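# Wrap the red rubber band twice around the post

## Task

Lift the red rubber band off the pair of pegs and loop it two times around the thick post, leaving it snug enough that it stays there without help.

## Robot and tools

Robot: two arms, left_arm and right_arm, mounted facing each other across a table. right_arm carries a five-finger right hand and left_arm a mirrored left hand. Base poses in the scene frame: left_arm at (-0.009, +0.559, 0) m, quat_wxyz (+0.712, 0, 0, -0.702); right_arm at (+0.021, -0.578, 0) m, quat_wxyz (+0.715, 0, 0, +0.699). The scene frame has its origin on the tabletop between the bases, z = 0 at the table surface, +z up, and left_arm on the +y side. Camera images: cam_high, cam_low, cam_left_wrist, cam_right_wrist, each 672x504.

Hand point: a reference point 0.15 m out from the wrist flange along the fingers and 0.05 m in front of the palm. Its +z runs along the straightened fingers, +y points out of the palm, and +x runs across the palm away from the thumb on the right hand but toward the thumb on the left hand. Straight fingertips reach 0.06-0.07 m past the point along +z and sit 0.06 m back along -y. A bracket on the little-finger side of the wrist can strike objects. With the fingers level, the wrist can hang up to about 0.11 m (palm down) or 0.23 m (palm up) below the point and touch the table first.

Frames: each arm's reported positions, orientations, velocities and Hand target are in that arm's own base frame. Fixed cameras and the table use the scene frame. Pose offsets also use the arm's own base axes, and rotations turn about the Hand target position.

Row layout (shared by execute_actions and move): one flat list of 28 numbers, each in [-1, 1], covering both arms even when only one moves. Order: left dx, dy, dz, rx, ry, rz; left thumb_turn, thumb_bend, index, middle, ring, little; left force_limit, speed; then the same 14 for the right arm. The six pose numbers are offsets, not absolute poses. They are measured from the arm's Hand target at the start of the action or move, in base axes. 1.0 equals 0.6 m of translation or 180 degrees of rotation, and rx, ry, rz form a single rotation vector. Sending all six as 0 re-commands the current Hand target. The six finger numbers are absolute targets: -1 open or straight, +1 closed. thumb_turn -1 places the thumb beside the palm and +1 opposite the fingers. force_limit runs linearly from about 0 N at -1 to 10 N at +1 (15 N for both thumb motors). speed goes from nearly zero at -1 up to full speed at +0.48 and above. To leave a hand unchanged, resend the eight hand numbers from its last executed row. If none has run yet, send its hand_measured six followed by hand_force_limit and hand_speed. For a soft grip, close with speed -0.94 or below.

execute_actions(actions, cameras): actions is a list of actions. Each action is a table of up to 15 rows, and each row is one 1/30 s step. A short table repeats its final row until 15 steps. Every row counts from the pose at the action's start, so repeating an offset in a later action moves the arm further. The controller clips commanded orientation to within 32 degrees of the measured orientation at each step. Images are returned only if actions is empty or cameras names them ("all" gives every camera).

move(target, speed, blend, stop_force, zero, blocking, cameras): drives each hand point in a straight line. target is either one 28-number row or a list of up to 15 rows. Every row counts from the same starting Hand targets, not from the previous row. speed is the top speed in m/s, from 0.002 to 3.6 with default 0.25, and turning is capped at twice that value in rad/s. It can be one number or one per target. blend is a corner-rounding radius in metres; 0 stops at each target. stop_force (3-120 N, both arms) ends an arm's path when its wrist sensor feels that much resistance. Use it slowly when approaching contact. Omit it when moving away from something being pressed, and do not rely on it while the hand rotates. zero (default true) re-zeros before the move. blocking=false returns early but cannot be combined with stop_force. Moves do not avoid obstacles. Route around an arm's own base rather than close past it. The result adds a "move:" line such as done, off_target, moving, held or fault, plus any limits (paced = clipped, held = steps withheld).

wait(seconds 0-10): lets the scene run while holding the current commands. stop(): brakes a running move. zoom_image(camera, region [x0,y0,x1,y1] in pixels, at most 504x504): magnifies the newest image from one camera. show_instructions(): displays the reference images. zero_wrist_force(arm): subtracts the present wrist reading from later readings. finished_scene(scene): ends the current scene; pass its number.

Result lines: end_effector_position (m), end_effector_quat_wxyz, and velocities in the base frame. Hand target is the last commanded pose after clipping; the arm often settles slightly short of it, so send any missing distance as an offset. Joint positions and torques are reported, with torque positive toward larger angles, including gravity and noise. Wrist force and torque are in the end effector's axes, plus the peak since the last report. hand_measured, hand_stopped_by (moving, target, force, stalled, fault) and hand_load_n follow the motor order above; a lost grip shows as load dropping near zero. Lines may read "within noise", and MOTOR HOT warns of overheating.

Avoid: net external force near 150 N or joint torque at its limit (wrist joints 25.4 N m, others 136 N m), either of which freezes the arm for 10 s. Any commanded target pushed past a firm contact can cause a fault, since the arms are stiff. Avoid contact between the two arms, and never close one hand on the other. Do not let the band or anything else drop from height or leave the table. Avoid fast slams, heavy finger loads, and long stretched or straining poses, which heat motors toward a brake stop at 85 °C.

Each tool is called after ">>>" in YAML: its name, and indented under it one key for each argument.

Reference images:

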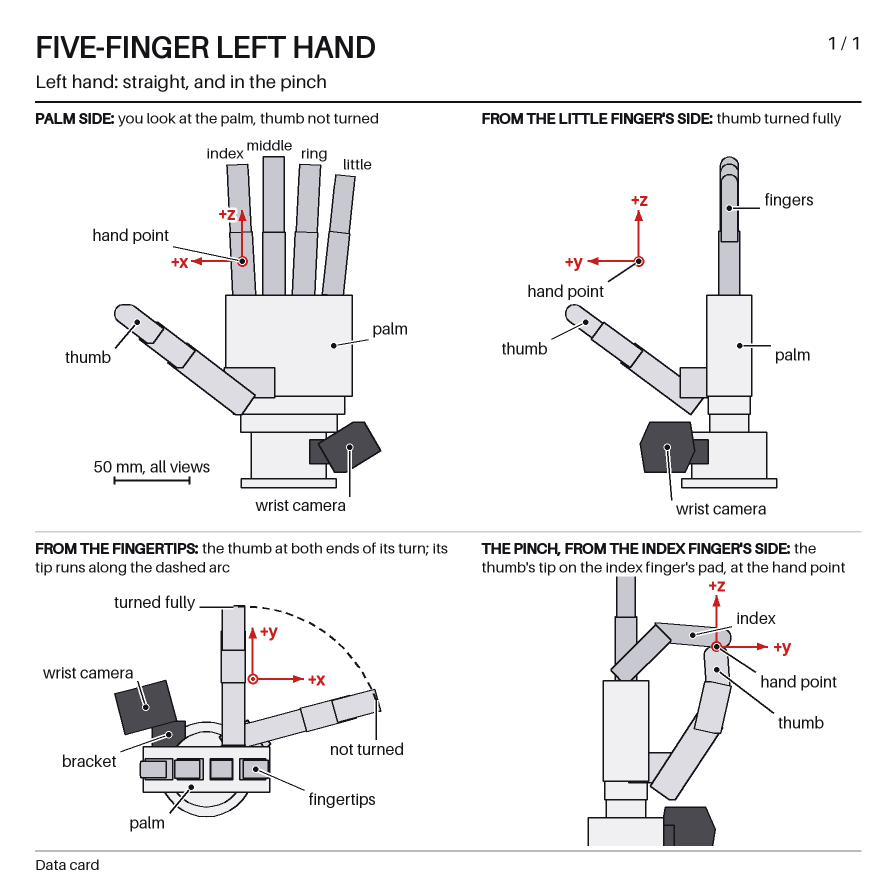

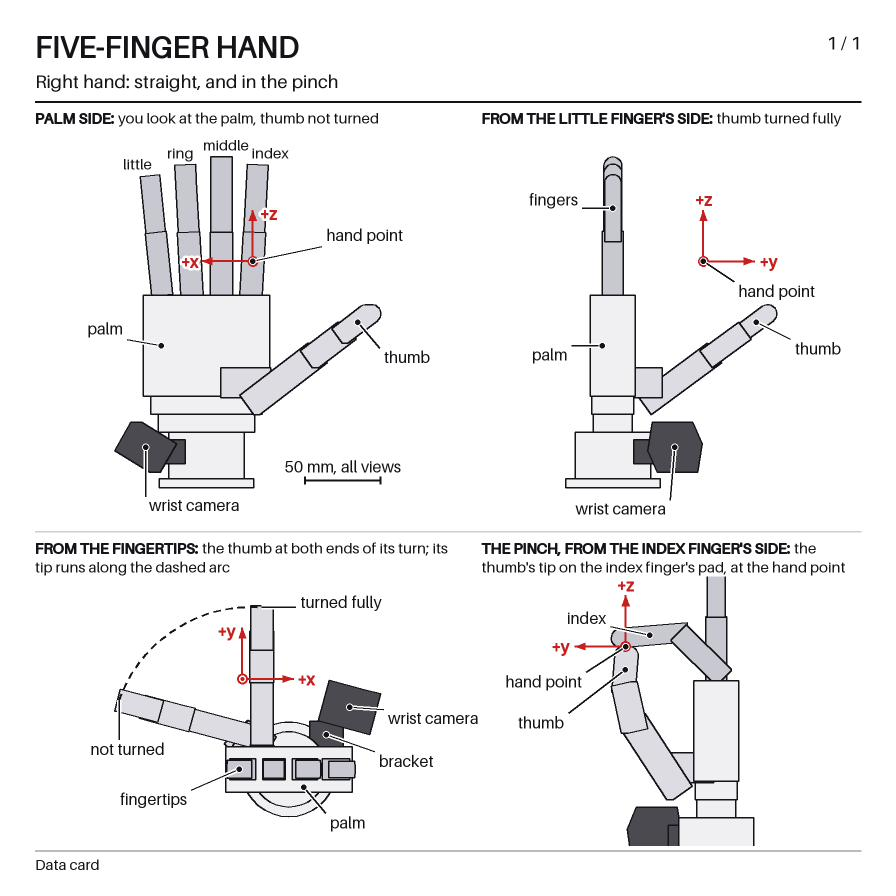

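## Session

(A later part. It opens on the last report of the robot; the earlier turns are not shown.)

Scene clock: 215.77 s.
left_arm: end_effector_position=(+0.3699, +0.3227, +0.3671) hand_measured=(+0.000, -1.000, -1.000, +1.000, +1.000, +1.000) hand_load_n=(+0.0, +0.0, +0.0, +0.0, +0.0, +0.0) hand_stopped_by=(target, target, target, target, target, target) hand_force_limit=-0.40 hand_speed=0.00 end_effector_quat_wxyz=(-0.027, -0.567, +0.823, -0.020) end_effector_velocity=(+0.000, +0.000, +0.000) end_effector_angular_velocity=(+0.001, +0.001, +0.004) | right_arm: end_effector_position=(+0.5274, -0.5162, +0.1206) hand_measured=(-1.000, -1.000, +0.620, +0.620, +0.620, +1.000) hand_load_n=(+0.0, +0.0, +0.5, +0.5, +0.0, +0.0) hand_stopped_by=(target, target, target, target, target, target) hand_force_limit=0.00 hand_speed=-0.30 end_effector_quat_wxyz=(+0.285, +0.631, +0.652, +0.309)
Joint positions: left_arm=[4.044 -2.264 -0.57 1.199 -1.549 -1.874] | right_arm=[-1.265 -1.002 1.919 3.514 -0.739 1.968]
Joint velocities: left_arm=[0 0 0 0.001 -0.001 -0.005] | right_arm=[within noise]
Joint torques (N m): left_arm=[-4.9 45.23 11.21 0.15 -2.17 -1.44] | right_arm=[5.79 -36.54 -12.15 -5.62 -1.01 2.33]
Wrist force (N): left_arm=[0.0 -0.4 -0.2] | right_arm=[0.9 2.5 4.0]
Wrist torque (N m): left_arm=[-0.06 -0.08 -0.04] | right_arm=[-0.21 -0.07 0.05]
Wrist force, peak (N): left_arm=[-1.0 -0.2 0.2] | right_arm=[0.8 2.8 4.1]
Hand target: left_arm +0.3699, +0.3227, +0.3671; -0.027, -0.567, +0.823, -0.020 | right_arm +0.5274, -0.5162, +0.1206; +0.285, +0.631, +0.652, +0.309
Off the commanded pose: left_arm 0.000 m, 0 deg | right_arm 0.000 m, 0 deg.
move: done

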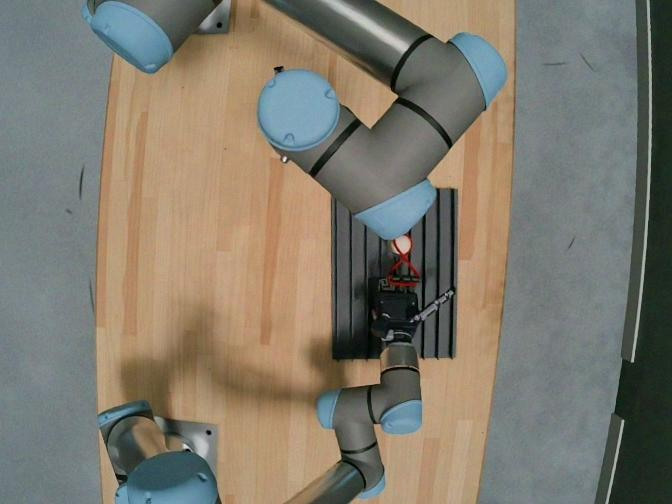

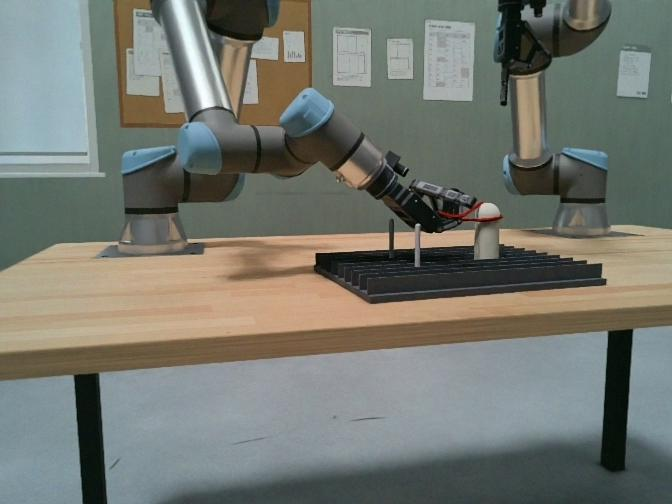

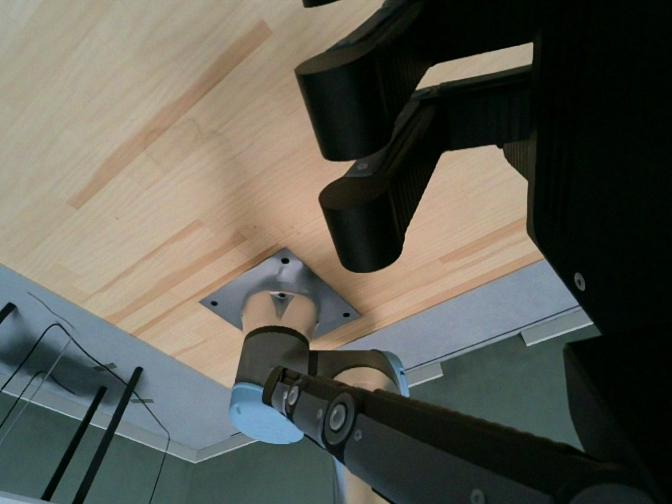

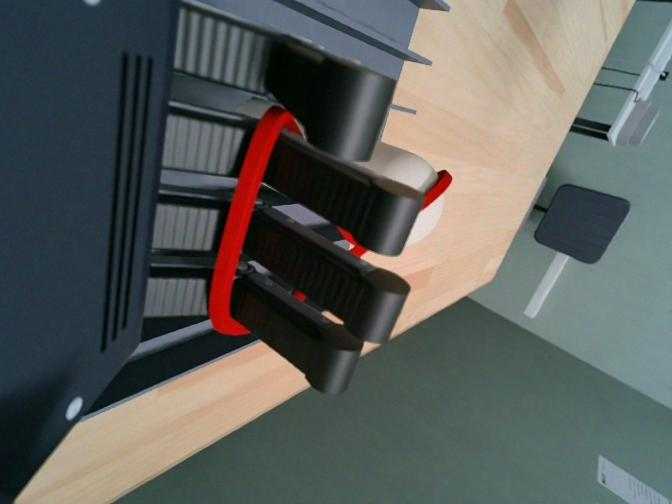

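>>> move:
  target:
    - [0.2182,0.1355,-0.3075,0.3837,-0.1453,0.0008,0,-1,-1,1,1,1,-0.4,0, 0,0,0,0,0,0,-1,-1,0.62,0.62,0.62,1,0,-0.3]
  speed: 0.3
  cameras: ["all"]

>>> zoom_image:
  camera: "cam_high"
  region: [340, 180, 480, 320]

>>> zoom_image:
  camera: "cam_low"
  region: [400, 100, 570, 270]

Scene clock: 220.60 s.
left_arm: end_effector_position=(+0.5009, +0.4039, +0.1826) hand_measured=(+0.000, -1.000, -1.000, +1.000, +1.000, +1.000) hand_load_n=(+0.5, +0.0, +0.0, +0.0, +0.0, +0.0) hand_stopped_by=(target, target, target, target, target, target) hand_force_limit=-0.40 hand_speed=0.00 end_effector_quat_wxyz=(+0.472, -0.466, +0.674, +0.326) end_effector_velocity=(+0.001, +0.001, -0.001) end_effector_angular_velocity=(+0.003, -0.004, +0.000) | right_arm: end_effector_position=(+0.5274, -0.5162, +0.1206) hand_measured=(-1.000, -1.000, +0.620, +0.620, +0.620, +1.000) hand_load_n=(+0.5, +0.0, +0.5, +0.0, +0.0, +0.0) hand_stopped_by=(target, target, target, target, target, target) hand_force_limit=0.00 hand_speed=-0.30 end_effector_quat_wxyz=(+0.285, +0.631, +0.652, +0.309)
Joint positions: left_arm=[3.754 -1.99 -1.578 3.154 -2.126 -1.799] | right_arm=[-1.265 -1.002 1.919 3.514 -0.739 1.968]
Joint velocities: left_arm=[0 -0.002 0 0.007 0 0] | right_arm=[within noise]
Joint torques (N m): left_arm=[6.96 39.44 23.11 2.82 -1.97 1.02] | right_arm=[5.55 -33.07 -16.47 -5.71 -0.94 2.35]
Wrist force (N): left_arm=[1.5 0.5 -1.5] | right_arm=[0.7 2.6 3.9]
Wrist torque (N m): left_arm=[0.11 -0.27 0.02] | right_arm=[-0.19 -0.03 0.05]
Wrist force, peak (N): left_arm=[2.5 0.1 -1.0] | right_arm=[1.1 2.8 4.0]
Hand target: left_arm +0.5008, +0.4040, +0.1826; +0.472, -0.466, +0.674, +0.326 | right_arm +0.5274, -0.5162, +0.1206; +0.285, +0.631, +0.652, +0.309
Off the commanded pose: left_arm 0.000 m, 0 deg | right_arm 0.000 m, 0 deg.
move: done

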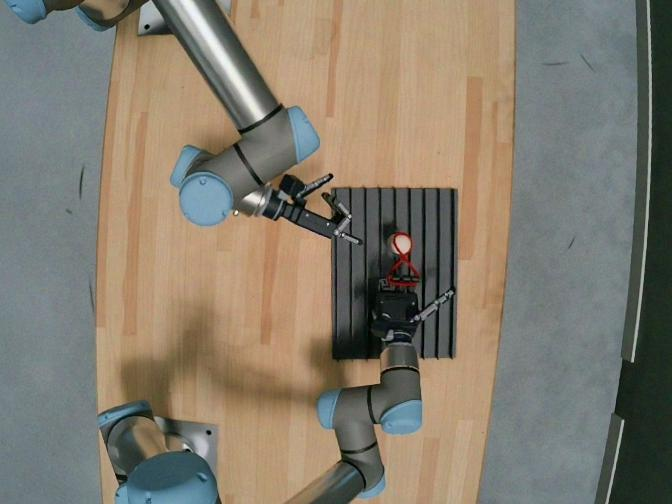

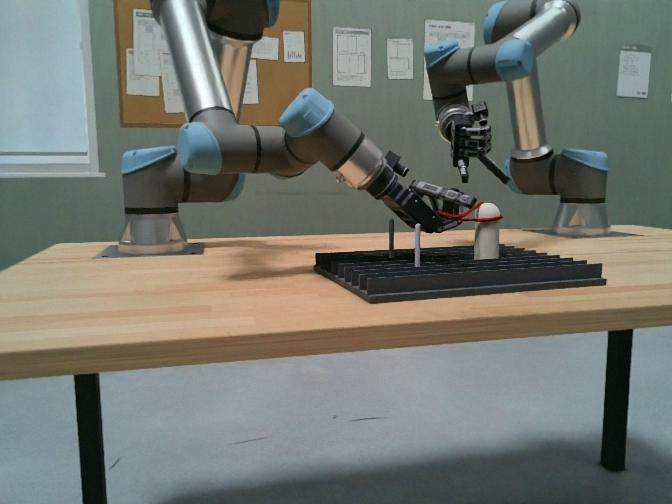

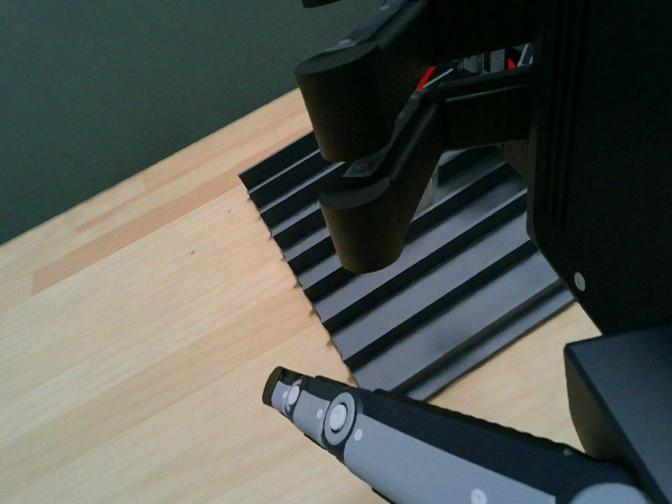

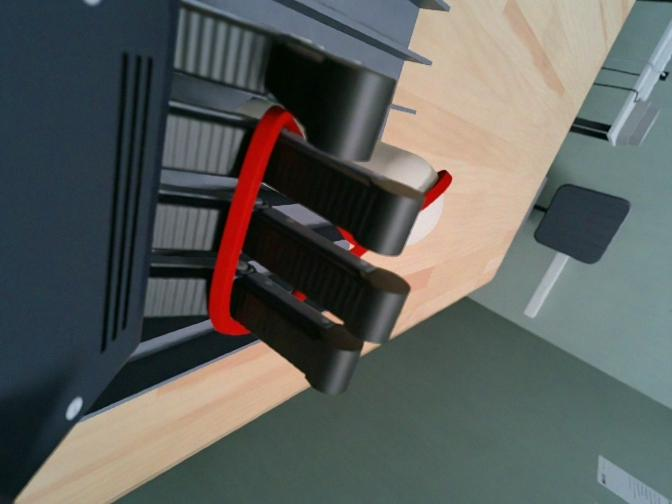

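Scaled by 3.600 from the camera's 672x504 image, which has a finer 960x720 frame.

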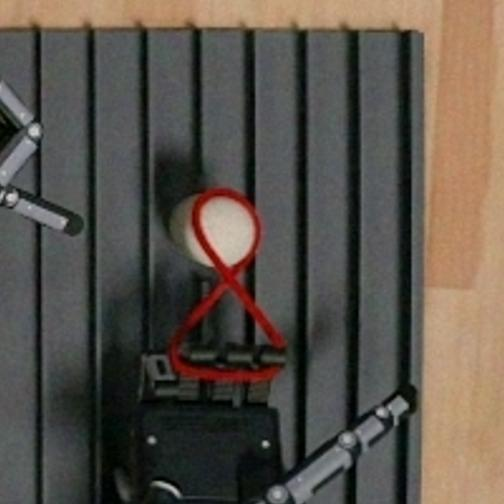

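Scaled by 2.965 from the camera's 672x504 image, which has a finer 960x720 frame.

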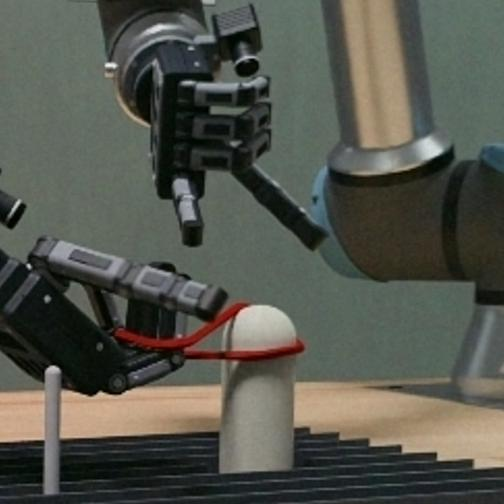

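>>> move:
  target:
    - [0,0,0,0,0,0,0,-1,-1,1,1,1,-0.4,0, 0,0,-0.0417,0,0,0,-1,-1,0.62,0.62,0.62,1,0,-0.3]
    - [0.0703,0.1873,-0.025,0,0,0,0,-1,-1,1,1,1,-0.4,0, 0,0,-0.0417,0,0,0,-1,-1,0.62,0.62,0.62,1,0,-0.3]
  speed: 0.1
  cameras: ["all"]

>>> zoom_image:
  camera: "cam_high"
  region: [340, 190, 460, 310]

>>> zoom_image:
  camera: "cam_low"
  region: [420, 140, 550, 270]

>>> zoom_image:
  camera: "cam_left_wrist"
  region: [200, 0, 600, 400]

>>> zoom_image:
  camera: "cam_right_wrist"
  region: [150, 50, 550, 450]

Scene clock: 224.03 s.
left_arm: end_effector_position=(+0.5429, +0.5164, +0.1676) hand_measured=(+0.000, -1.000, -1.000, +1.000, +1.000, +1.000) hand_load_n=(+0.5, +0.0, +0.0, +0.0, +0.0, +0.0) hand_stopped_by=(target, target, target, target, target, target) hand_force_limit=-0.40 hand_speed=0.00 end_effector_quat_wxyz=(+0.472, -0.466, +0.674, +0.326) | right_arm: end_effector_position=(+0.5318, -0.5119, +0.1047) hand_measured=(-1.000, -1.000, +0.620, +0.620, +0.620, +1.000) hand_load_n=(+0.0, +0.0, +0.0, +0.0, +0.0, +0.0) hand_stopped_by=(target, target, target, target, target, target) hand_force_limit=0.00 hand_speed=-0.30 end_effector_quat_wxyz=(+0.292, +0.622, +0.648, +0.327)
Joint positions: left_arm=[3.87 -2.19 -1.3 3.101 -2.02 -1.747] | right_arm=[-1.266 -0.952 1.925 3.458 -0.695 1.968]
Joint torques (N m): left_arm=[-4.84 42.46 17.35 3.1 -1.78 -1.69] | right_arm=[-16.01 7.2 11.13 3.09 -12.35 -1.04]
Wrist force (N): left_arm=[1.5 0.4 -1.1] | right_arm=[-5.8 94.8 10.9]
Wrist torque (N m): left_arm=[0.07 -0.27 -0.04] | right_arm=[6.32 -0.14 5.76]
Wrist force, peak (N): left_arm=[1.8 0.6 -2.3] | right_arm=[-37.8 122.6 -20.2]
Hand target: left_arm +0.5430, +0.5164, +0.1676; +0.472, -0.466, +0.674, +0.326 | right_arm +0.5274, -0.5162, +0.0956; +0.285, +0.631, +0.652, +0.309
Off the commanded pose: left_arm 0.000 m, 0 deg | right_arm 0.011 m, 3 deg.
move: off_target (right_arm)

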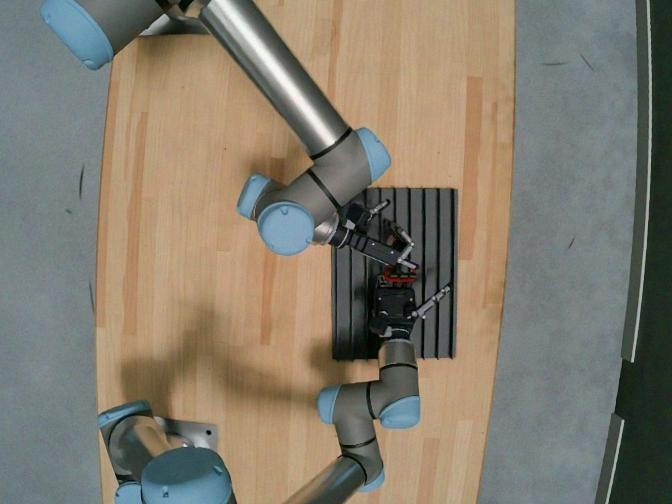

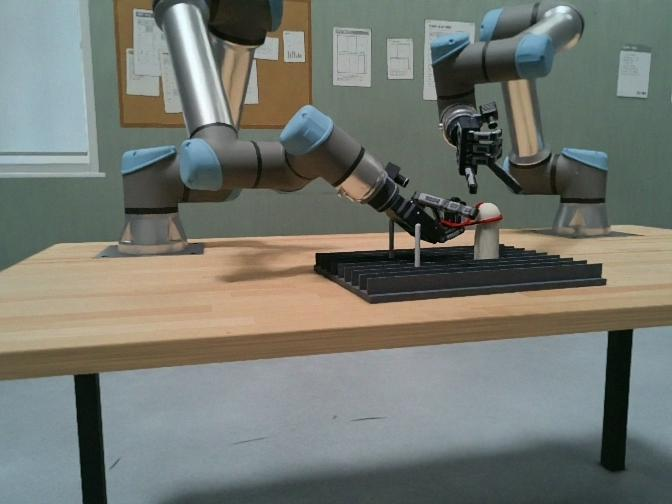

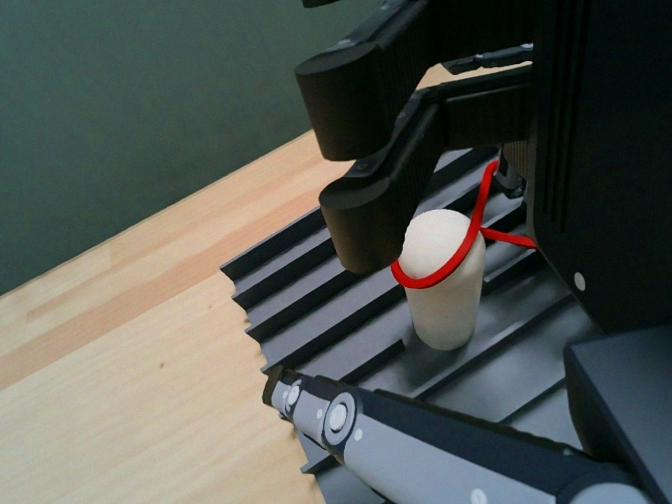

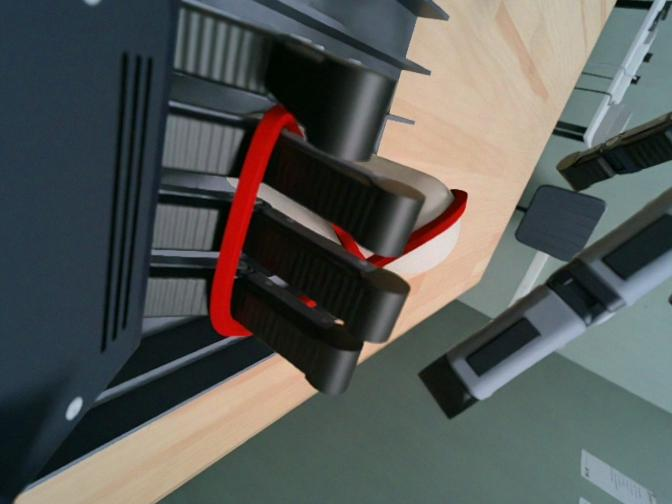

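Scaled by 4.200 from the camera's 672x504 image, which has a finer 960x720 frame.

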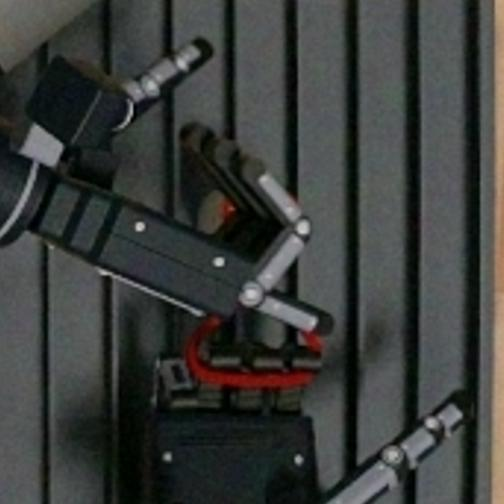

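Scaled by 3.877 from the camera's 672x504 image, which has a finer 960x720 frame.

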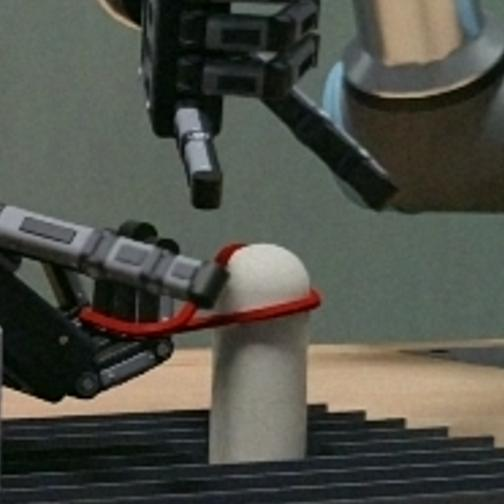

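Scaled by 1.260 from the camera's 672x504 image, which has a finer 960x720 frame.

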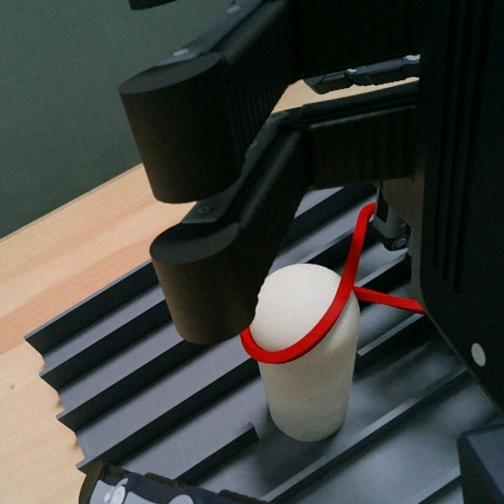

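Scaled by 1.260 from the camera's 672x504 image, which has a finer 960x720 frame.

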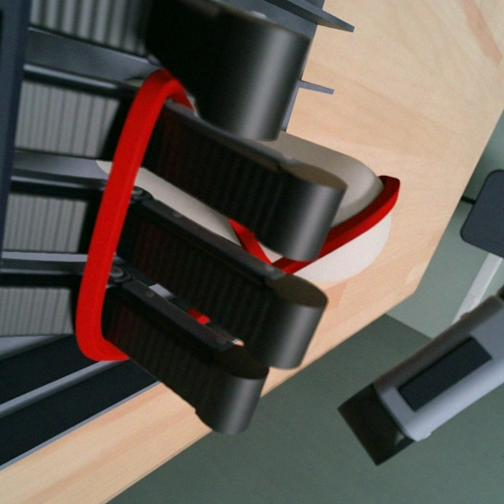

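>>> move:
  target: [0,0,0,0,0,0,0,-1,-1,1,1,1,-0.4,0, 0,0,0.05,0,0,0,-1,-1,0.62,0.62,0.62,1,0,-0.3]
  speed: 0.1
  cameras: ["all"]

>>> zoom_image:
  camera: "cam_low"
  region: [380, 140, 550, 270]

>>> zoom_image:
  camera: "cam_high"
  region: [340, 190, 460, 350]

>>> zoom_image:
  camera: "cam_left_wrist"
  region: [300, 100, 600, 400]

Scene clock: 225.33 s.
left_arm: end_effector_position=(+0.5430, +0.5164, +0.1676) hand_measured=(+0.000, -1.000, -1.000, +1.000, +1.000, +1.000) hand_load_n=(+0.5, +0.0, +0.0, +0.0, +0.0, +0.0) hand_stopped_by=(target, target, target, target, target, target) hand_force_limit=-0.40 hand_speed=0.00 end_effector_quat_wxyz=(+0.472, -0.466, +0.674, +0.326) | right_arm: end_effector_position=(+0.5274, -0.5162, +0.1255) hand_measured=(-1.000, -1.000, +0.620, +0.620, +0.620, +1.000) hand_load_n=(+0.0, +0.0, +0.0, +0.0, +0.0, +0.0) hand_stopped_by=(target, target, target, target, target, target) hand_force_limit=0.00 hand_speed=-0.30 end_effector_quat_wxyz=(+0.285, +0.631, +0.652, +0.309)
Joint positions: left_arm=[3.87 -2.19 -1.3 3.101 -2.02 -1.747] | right_arm=[-1.265 -1.012 1.917 3.526 -0.739 1.969]
Joint torques (N m): left_arm=[-5.74 41.31 33.1 3.17 -0.86 -1.83] | right_arm=[9.85 -36.17 -10.19 -5.86 0.64 -2.53]
Wrist force (N): left_arm=[1.5 0.3 -1.1] | right_arm=[-3.1 -1.0 1.1]
Wrist torque (N m): left_arm=[0.06 -0.28 -0.03] | right_arm=[-0.20 0.50 -0.31]
Wrist force, peak (N): left_arm=[1.5 0.3 -1.3] | right_arm=[-6.1 95.0 10.8]
Hand target: left_arm +0.5430, +0.5164, +0.1676; +0.472, -0.466, +0.674, +0.326 | right_arm +0.5274, -0.5162, +0.1256; +0.285, +0.631, +0.652, +0.309
Off the commanded pose: left_arm 0.000 m, 0 deg | right_arm 0.000 m, 0 deg.
move: done

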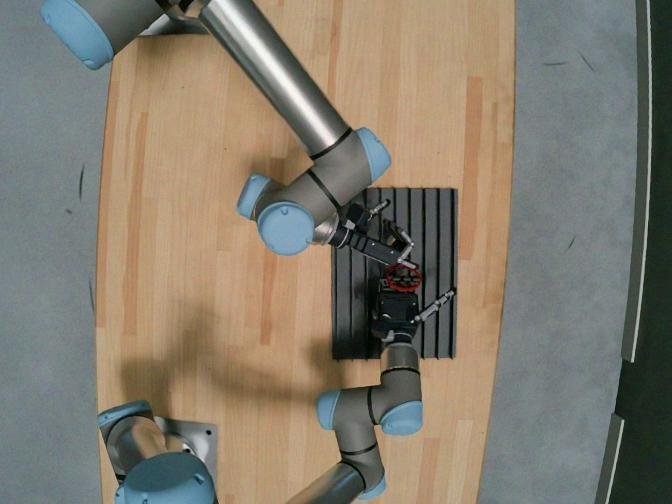

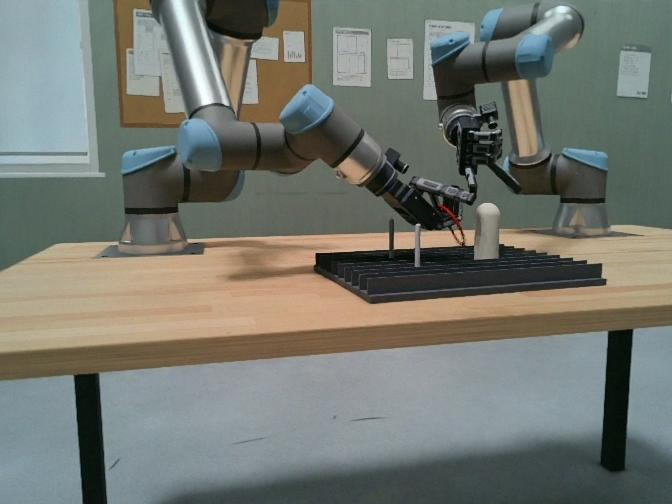

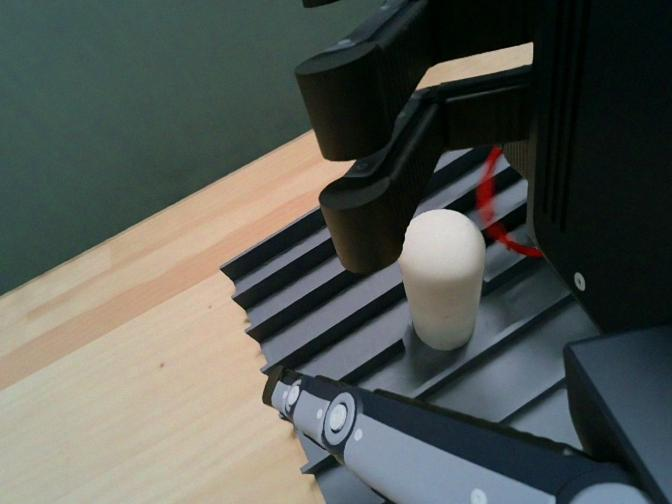

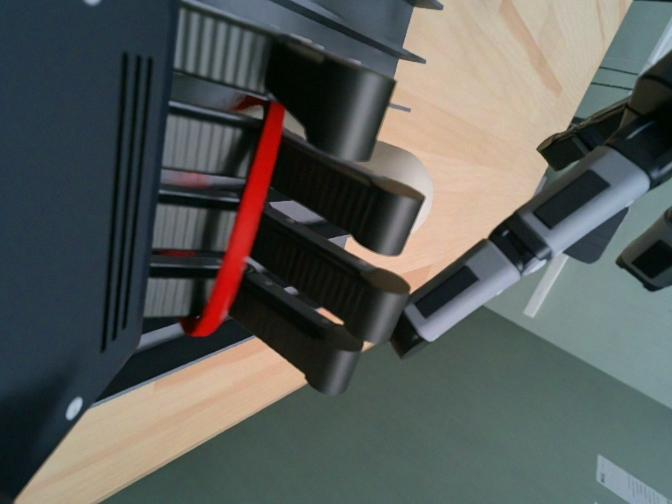

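Scaled by 2.965 from the camera's 672x504 image, which has a finer 960x720 frame.

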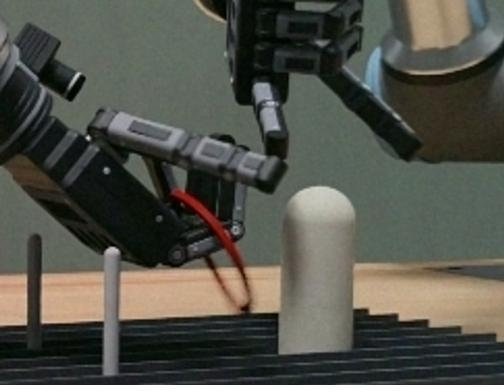

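Scaled by 3.150 from the camera's 672x504 image, which has a finer 960x720 frame.

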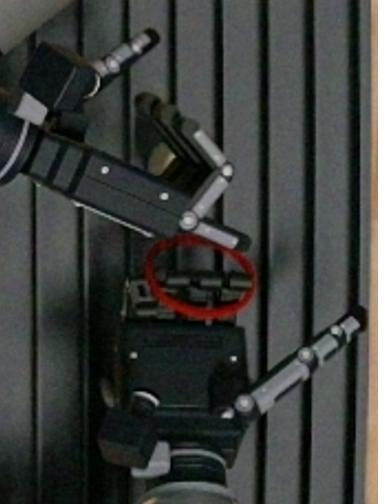

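Scaled by 1.680 from the camera's 672x504 image, which has a finer 960x720 frame.

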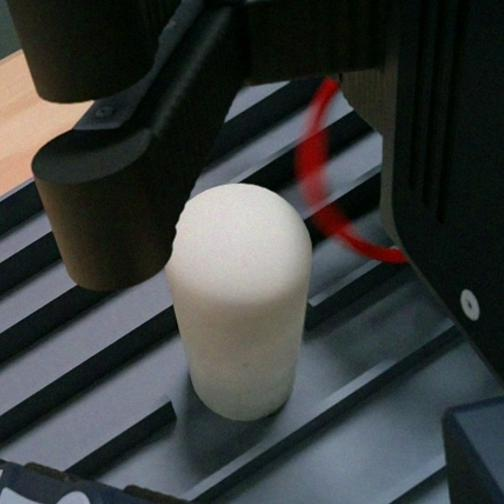

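>>> move:
  target:
    - [-0.05,-0.13,0.1,0,0,0,0,-1,-1,1,1,1,-0.4,0, 0,0,0,0,0,0,-1,-1,0.62,0.62,0.62,1,0,-0.3]
    - [-0.1385,-0.3648,0.2,0,0,0,0,-1,-1,1,1,1,-0.4,0, -0.083,0,0.2,-0.207,-0.0162,0.4508,-1,-1,0.62,0.62,0.62,1,0,-0.3]
    - [-0.1385,-0.3648,0.2,0,0,0,0,-1,-1,1,1,1,-0.4,0, 0.1343,0.07,0.1502,-0.414,-0.0324,0.9016,-1,-1,0.62,0.62,0.62,1,0,-0.3]
  speed: 0.25
  blend: 0.02
  cameras: ["all"]

>>> zoom_image:
  camera: "cam_low"
  region: [400, 80, 570, 250]

>>> zoom_image:
  camera: "cam_right_wrist"
  region: [100, 50, 500, 450]

Scene clock: 239.97 s.
left_arm: end_effector_position=(+0.4599, +0.2975, +0.2876) hand_measured=(+0.000, -1.000, -1.000, +1.000, +1.000, +1.000) hand_load_n=(+0.0, +0.0, +0.0, +0.0, +0.0, +0.0) hand_stopped_by=(target, target, target, target, target, target) hand_force_limit=-0.40 hand_speed=0.00 end_effector_quat_wxyz=(+0.472, -0.466, +0.674, +0.326) | right_arm: end_effector_position=(+0.6080, -0.4741, +0.2157) hand_measured=(-1.000, -1.000, +0.620, +0.620, +0.620, +1.000) hand_load_n=(+0.0, +0.0, +0.0, +0.0, +0.5, +0.0) hand_stopped_by=(target, target, target, target, target, target) hand_force_limit=0.00 hand_speed=-0.30 end_effector_quat_wxyz=(-0.007, +0.714, -0.700, -0.011)
Joint positions: left_arm=[3.599 -1.768 -1.6 2.906 -2.267 -1.88] | right_arm=[-0.81 -0.631 0.493 4.872 -1.557 -0.829]
Joint torques (N m): left_arm=[6.84 23.98 34.93 2.31 1.18 2.02] | right_arm=[-6.22 -51.21 -25.46 -0.45 0.6 -0.69]
Wrist force (N): left_arm=[1.3 0.1 -1.3] | right_arm=[-3.0 1.2 1.6]
Wrist torque (N m): left_arm=[0.04 -0.22 -0.02] | right_arm=[0.12 0.40 -0.31]
Wrist force, peak (N): left_arm=[1.1 0.8 -2.5] | right_arm=[-3.6 0.6 1.6]
Hand target: left_arm +0.4599, +0.2975, +0.2876; +0.472, -0.466, +0.674, +0.326 | right_arm +0.6080, -0.4742, +0.2157; -0.007, +0.714, -0.700, -0.011
Off the commanded pose: left_arm 0.000 m, 0 deg | right_arm 0.000 m, 0 deg.
move: done

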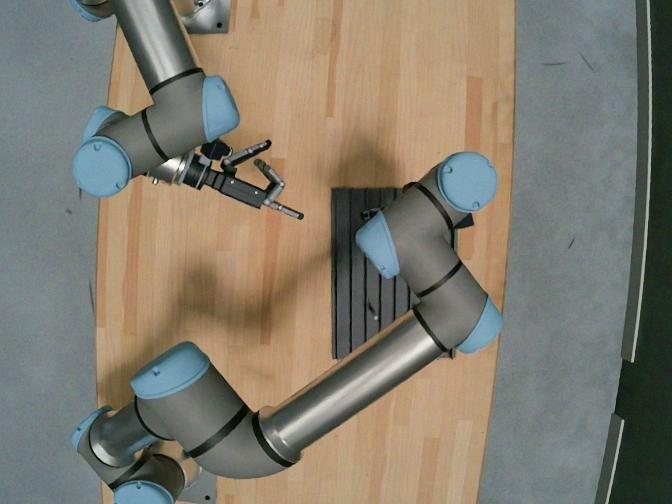

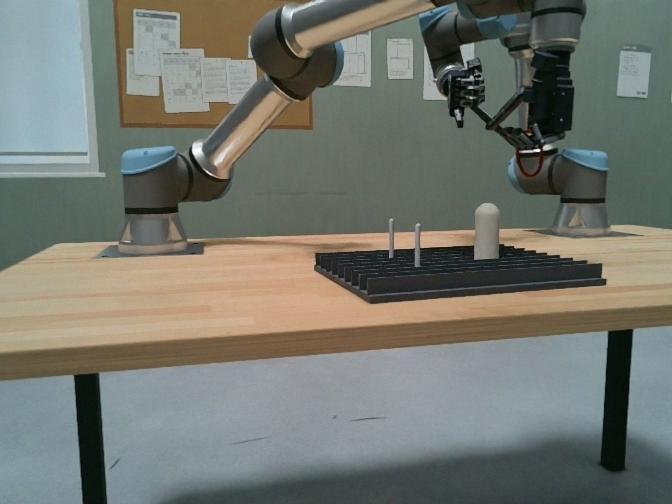

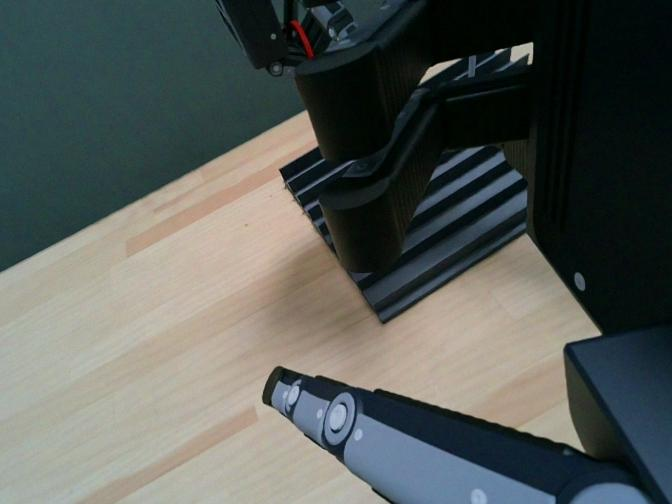

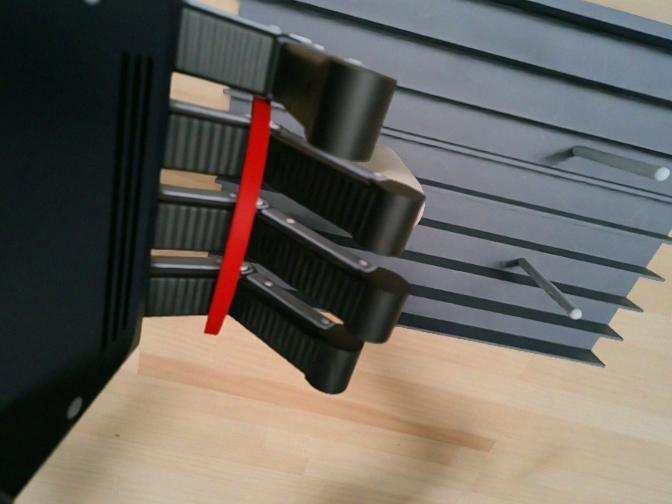

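Scaled by 2.965 from the camera's 672x504 image, which has a finer 960x720 frame.

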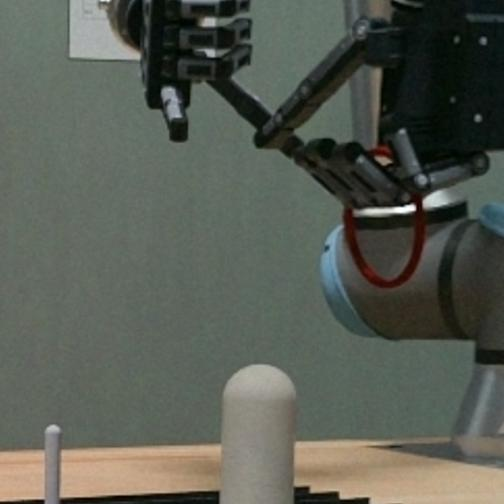

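Scaled by 1.260 from the camera's 672x504 image, which has a finer 960x720 frame.

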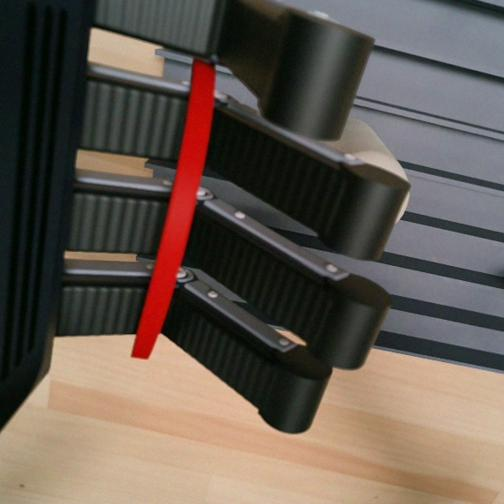

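>>> move:
  target:
    - [0,0,0,0,0,0,0,-1,-1,1,1,1,-0.4,0, 0,0,-0.1712,0,0,0,-1,-1,0.62,0.62,0.62,1,0,-0.3]
    - [0,0,0,0,0,0,0,-1,-1,1,1,1,-0.4,0, -0.0367,-0.0008,-0.1629,0,0,0,-1,-1,0.62,0.62,0.62,1,0,-0.3]
    - [0,0,0,0,0,0,0,-1,-1,1,1,1,-0.4,0, -0.07,-0.0016,-0.15,0,0,0,-1,-1,0.62,0.62,0.62,1,0,-0.3]
    - [0,0,0,0,0,0,0,-1,-1,1,1,1,-0.4,0, -0.095,-0.0022,-0.1385,0,0,0,-1,-1,0.62,0.62,0.62,1,0,-0.3]
  speed: 0.1
  blend: 0.008
  cameras: ["all"]

>>> zoom_image:
  camera: "cam_low"
  region: [440, 150, 560, 270]

>>> zoom_image:
  camera: "cam_right_wrist"
  region: [100, 50, 500, 450]

Scene clock: 243.40 s.
left_arm: end_effector_position=(+0.4599, +0.2975, +0.2876) hand_measured=(+0.000, -1.000, -1.000, +1.000, +1.000, +1.000) hand_load_n=(+0.5, -0.5, +0.0, +0.0, +0.0, +0.0) hand_stopped_by=(target, target, target, target, target, target) hand_force_limit=-0.40 hand_speed=0.00 end_effector_quat_wxyz=(+0.472, -0.466, +0.674, +0.326) | right_arm: end_effector_position=(+0.5510, -0.4756, +0.1326) hand_measured=(-1.000, -1.000, +0.620, +0.620, +0.620, +1.000) hand_load_n=(+0.0, +0.0, +0.0, +0.0, +0.0, +0.0) hand_stopped_by=(target, target, target, target, target, target) hand_force_limit=0.00 hand_speed=-0.30 end_effector_quat_wxyz=(-0.007, +0.714, -0.700, -0.011)
Joint positions: left_arm=[3.599 -1.768 -1.6 2.906 -2.267 -1.88] | right_arm=[-0.863 -0.778 0.975 4.538 -1.558 -0.883]
Joint torques (N m): left_arm=[8.04 23.23 34.68 2.13 0.97 2.02] | right_arm=[8.4 -60.28 -17.61 0.46 0.41 2.64]
Wrist force (N): left_arm=[1.5 0.2 -1.4] | right_arm=[-2.6 1.0 1.7]
Wrist torque (N m): left_arm=[0.07 -0.25 -0.01] | right_arm=[0.09 0.35 -0.20]
Wrist force, peak (N): left_arm=[1.7 0.3 -1.8] | right_arm=[-2.7 0.4 2.8]
Hand target: left_arm +0.4599, +0.2975, +0.2876; +0.472, -0.466, +0.674, +0.326 | right_arm +0.5510, -0.4755, +0.1326; -0.007, +0.714, -0.700, -0.011
Off the commanded pose: left_arm 0.000 m, 0 deg | right_arm 0.000 m, 0 deg.
move: done

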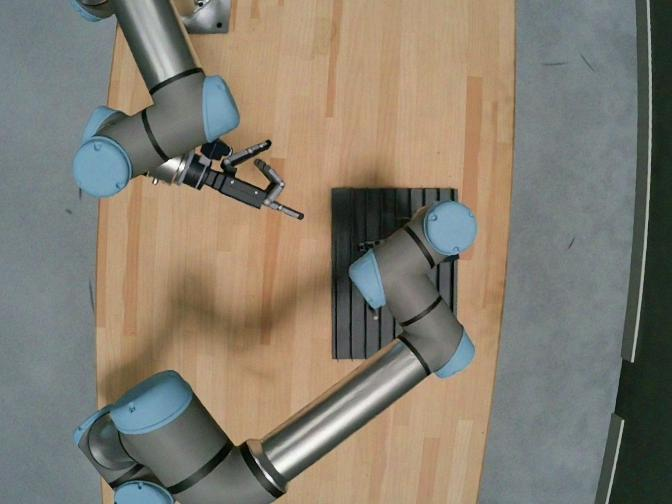

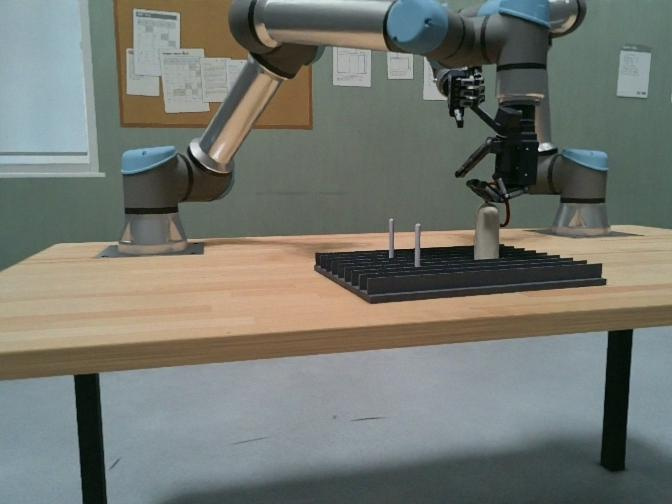

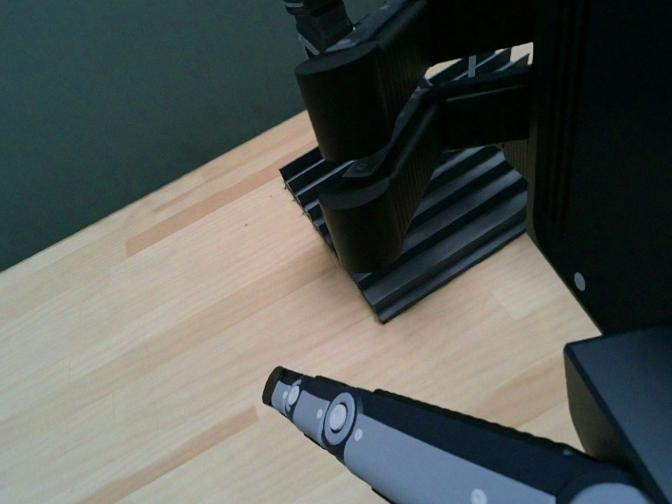

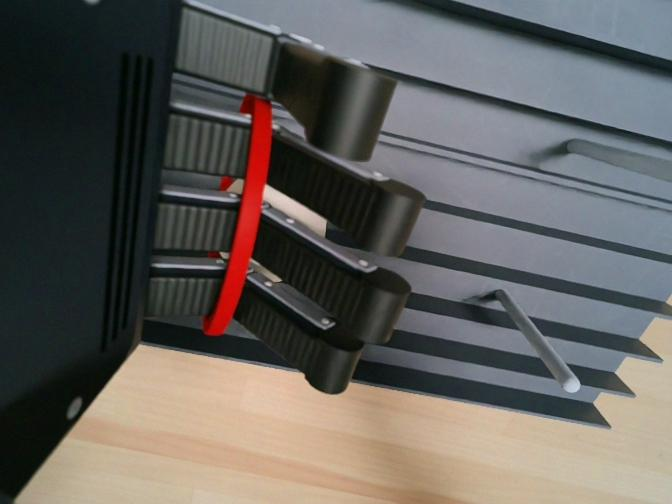

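Scaled by 4.200 from the camera's 672x504 image, which has a finer 960x720 frame.

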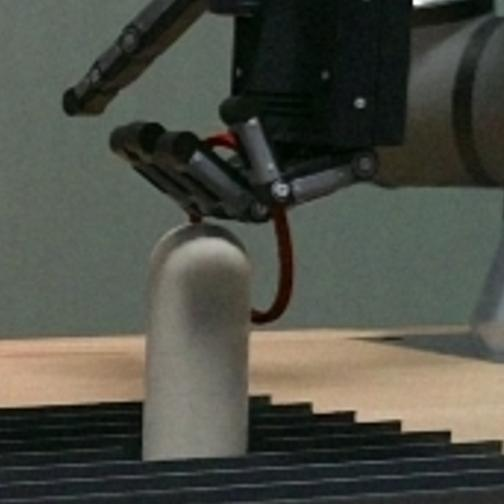

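Scaled by 1.260 from the camera's 672x504 image, which has a finer 960x720 frame.

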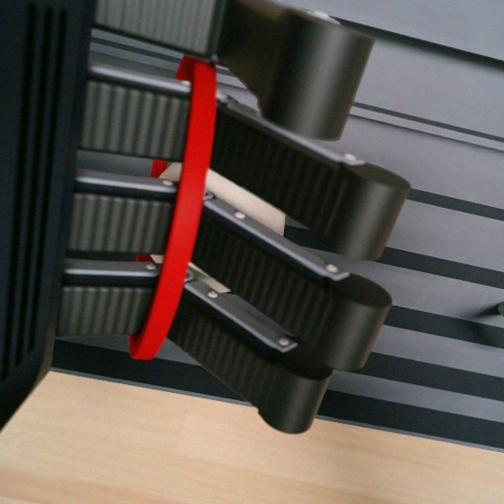

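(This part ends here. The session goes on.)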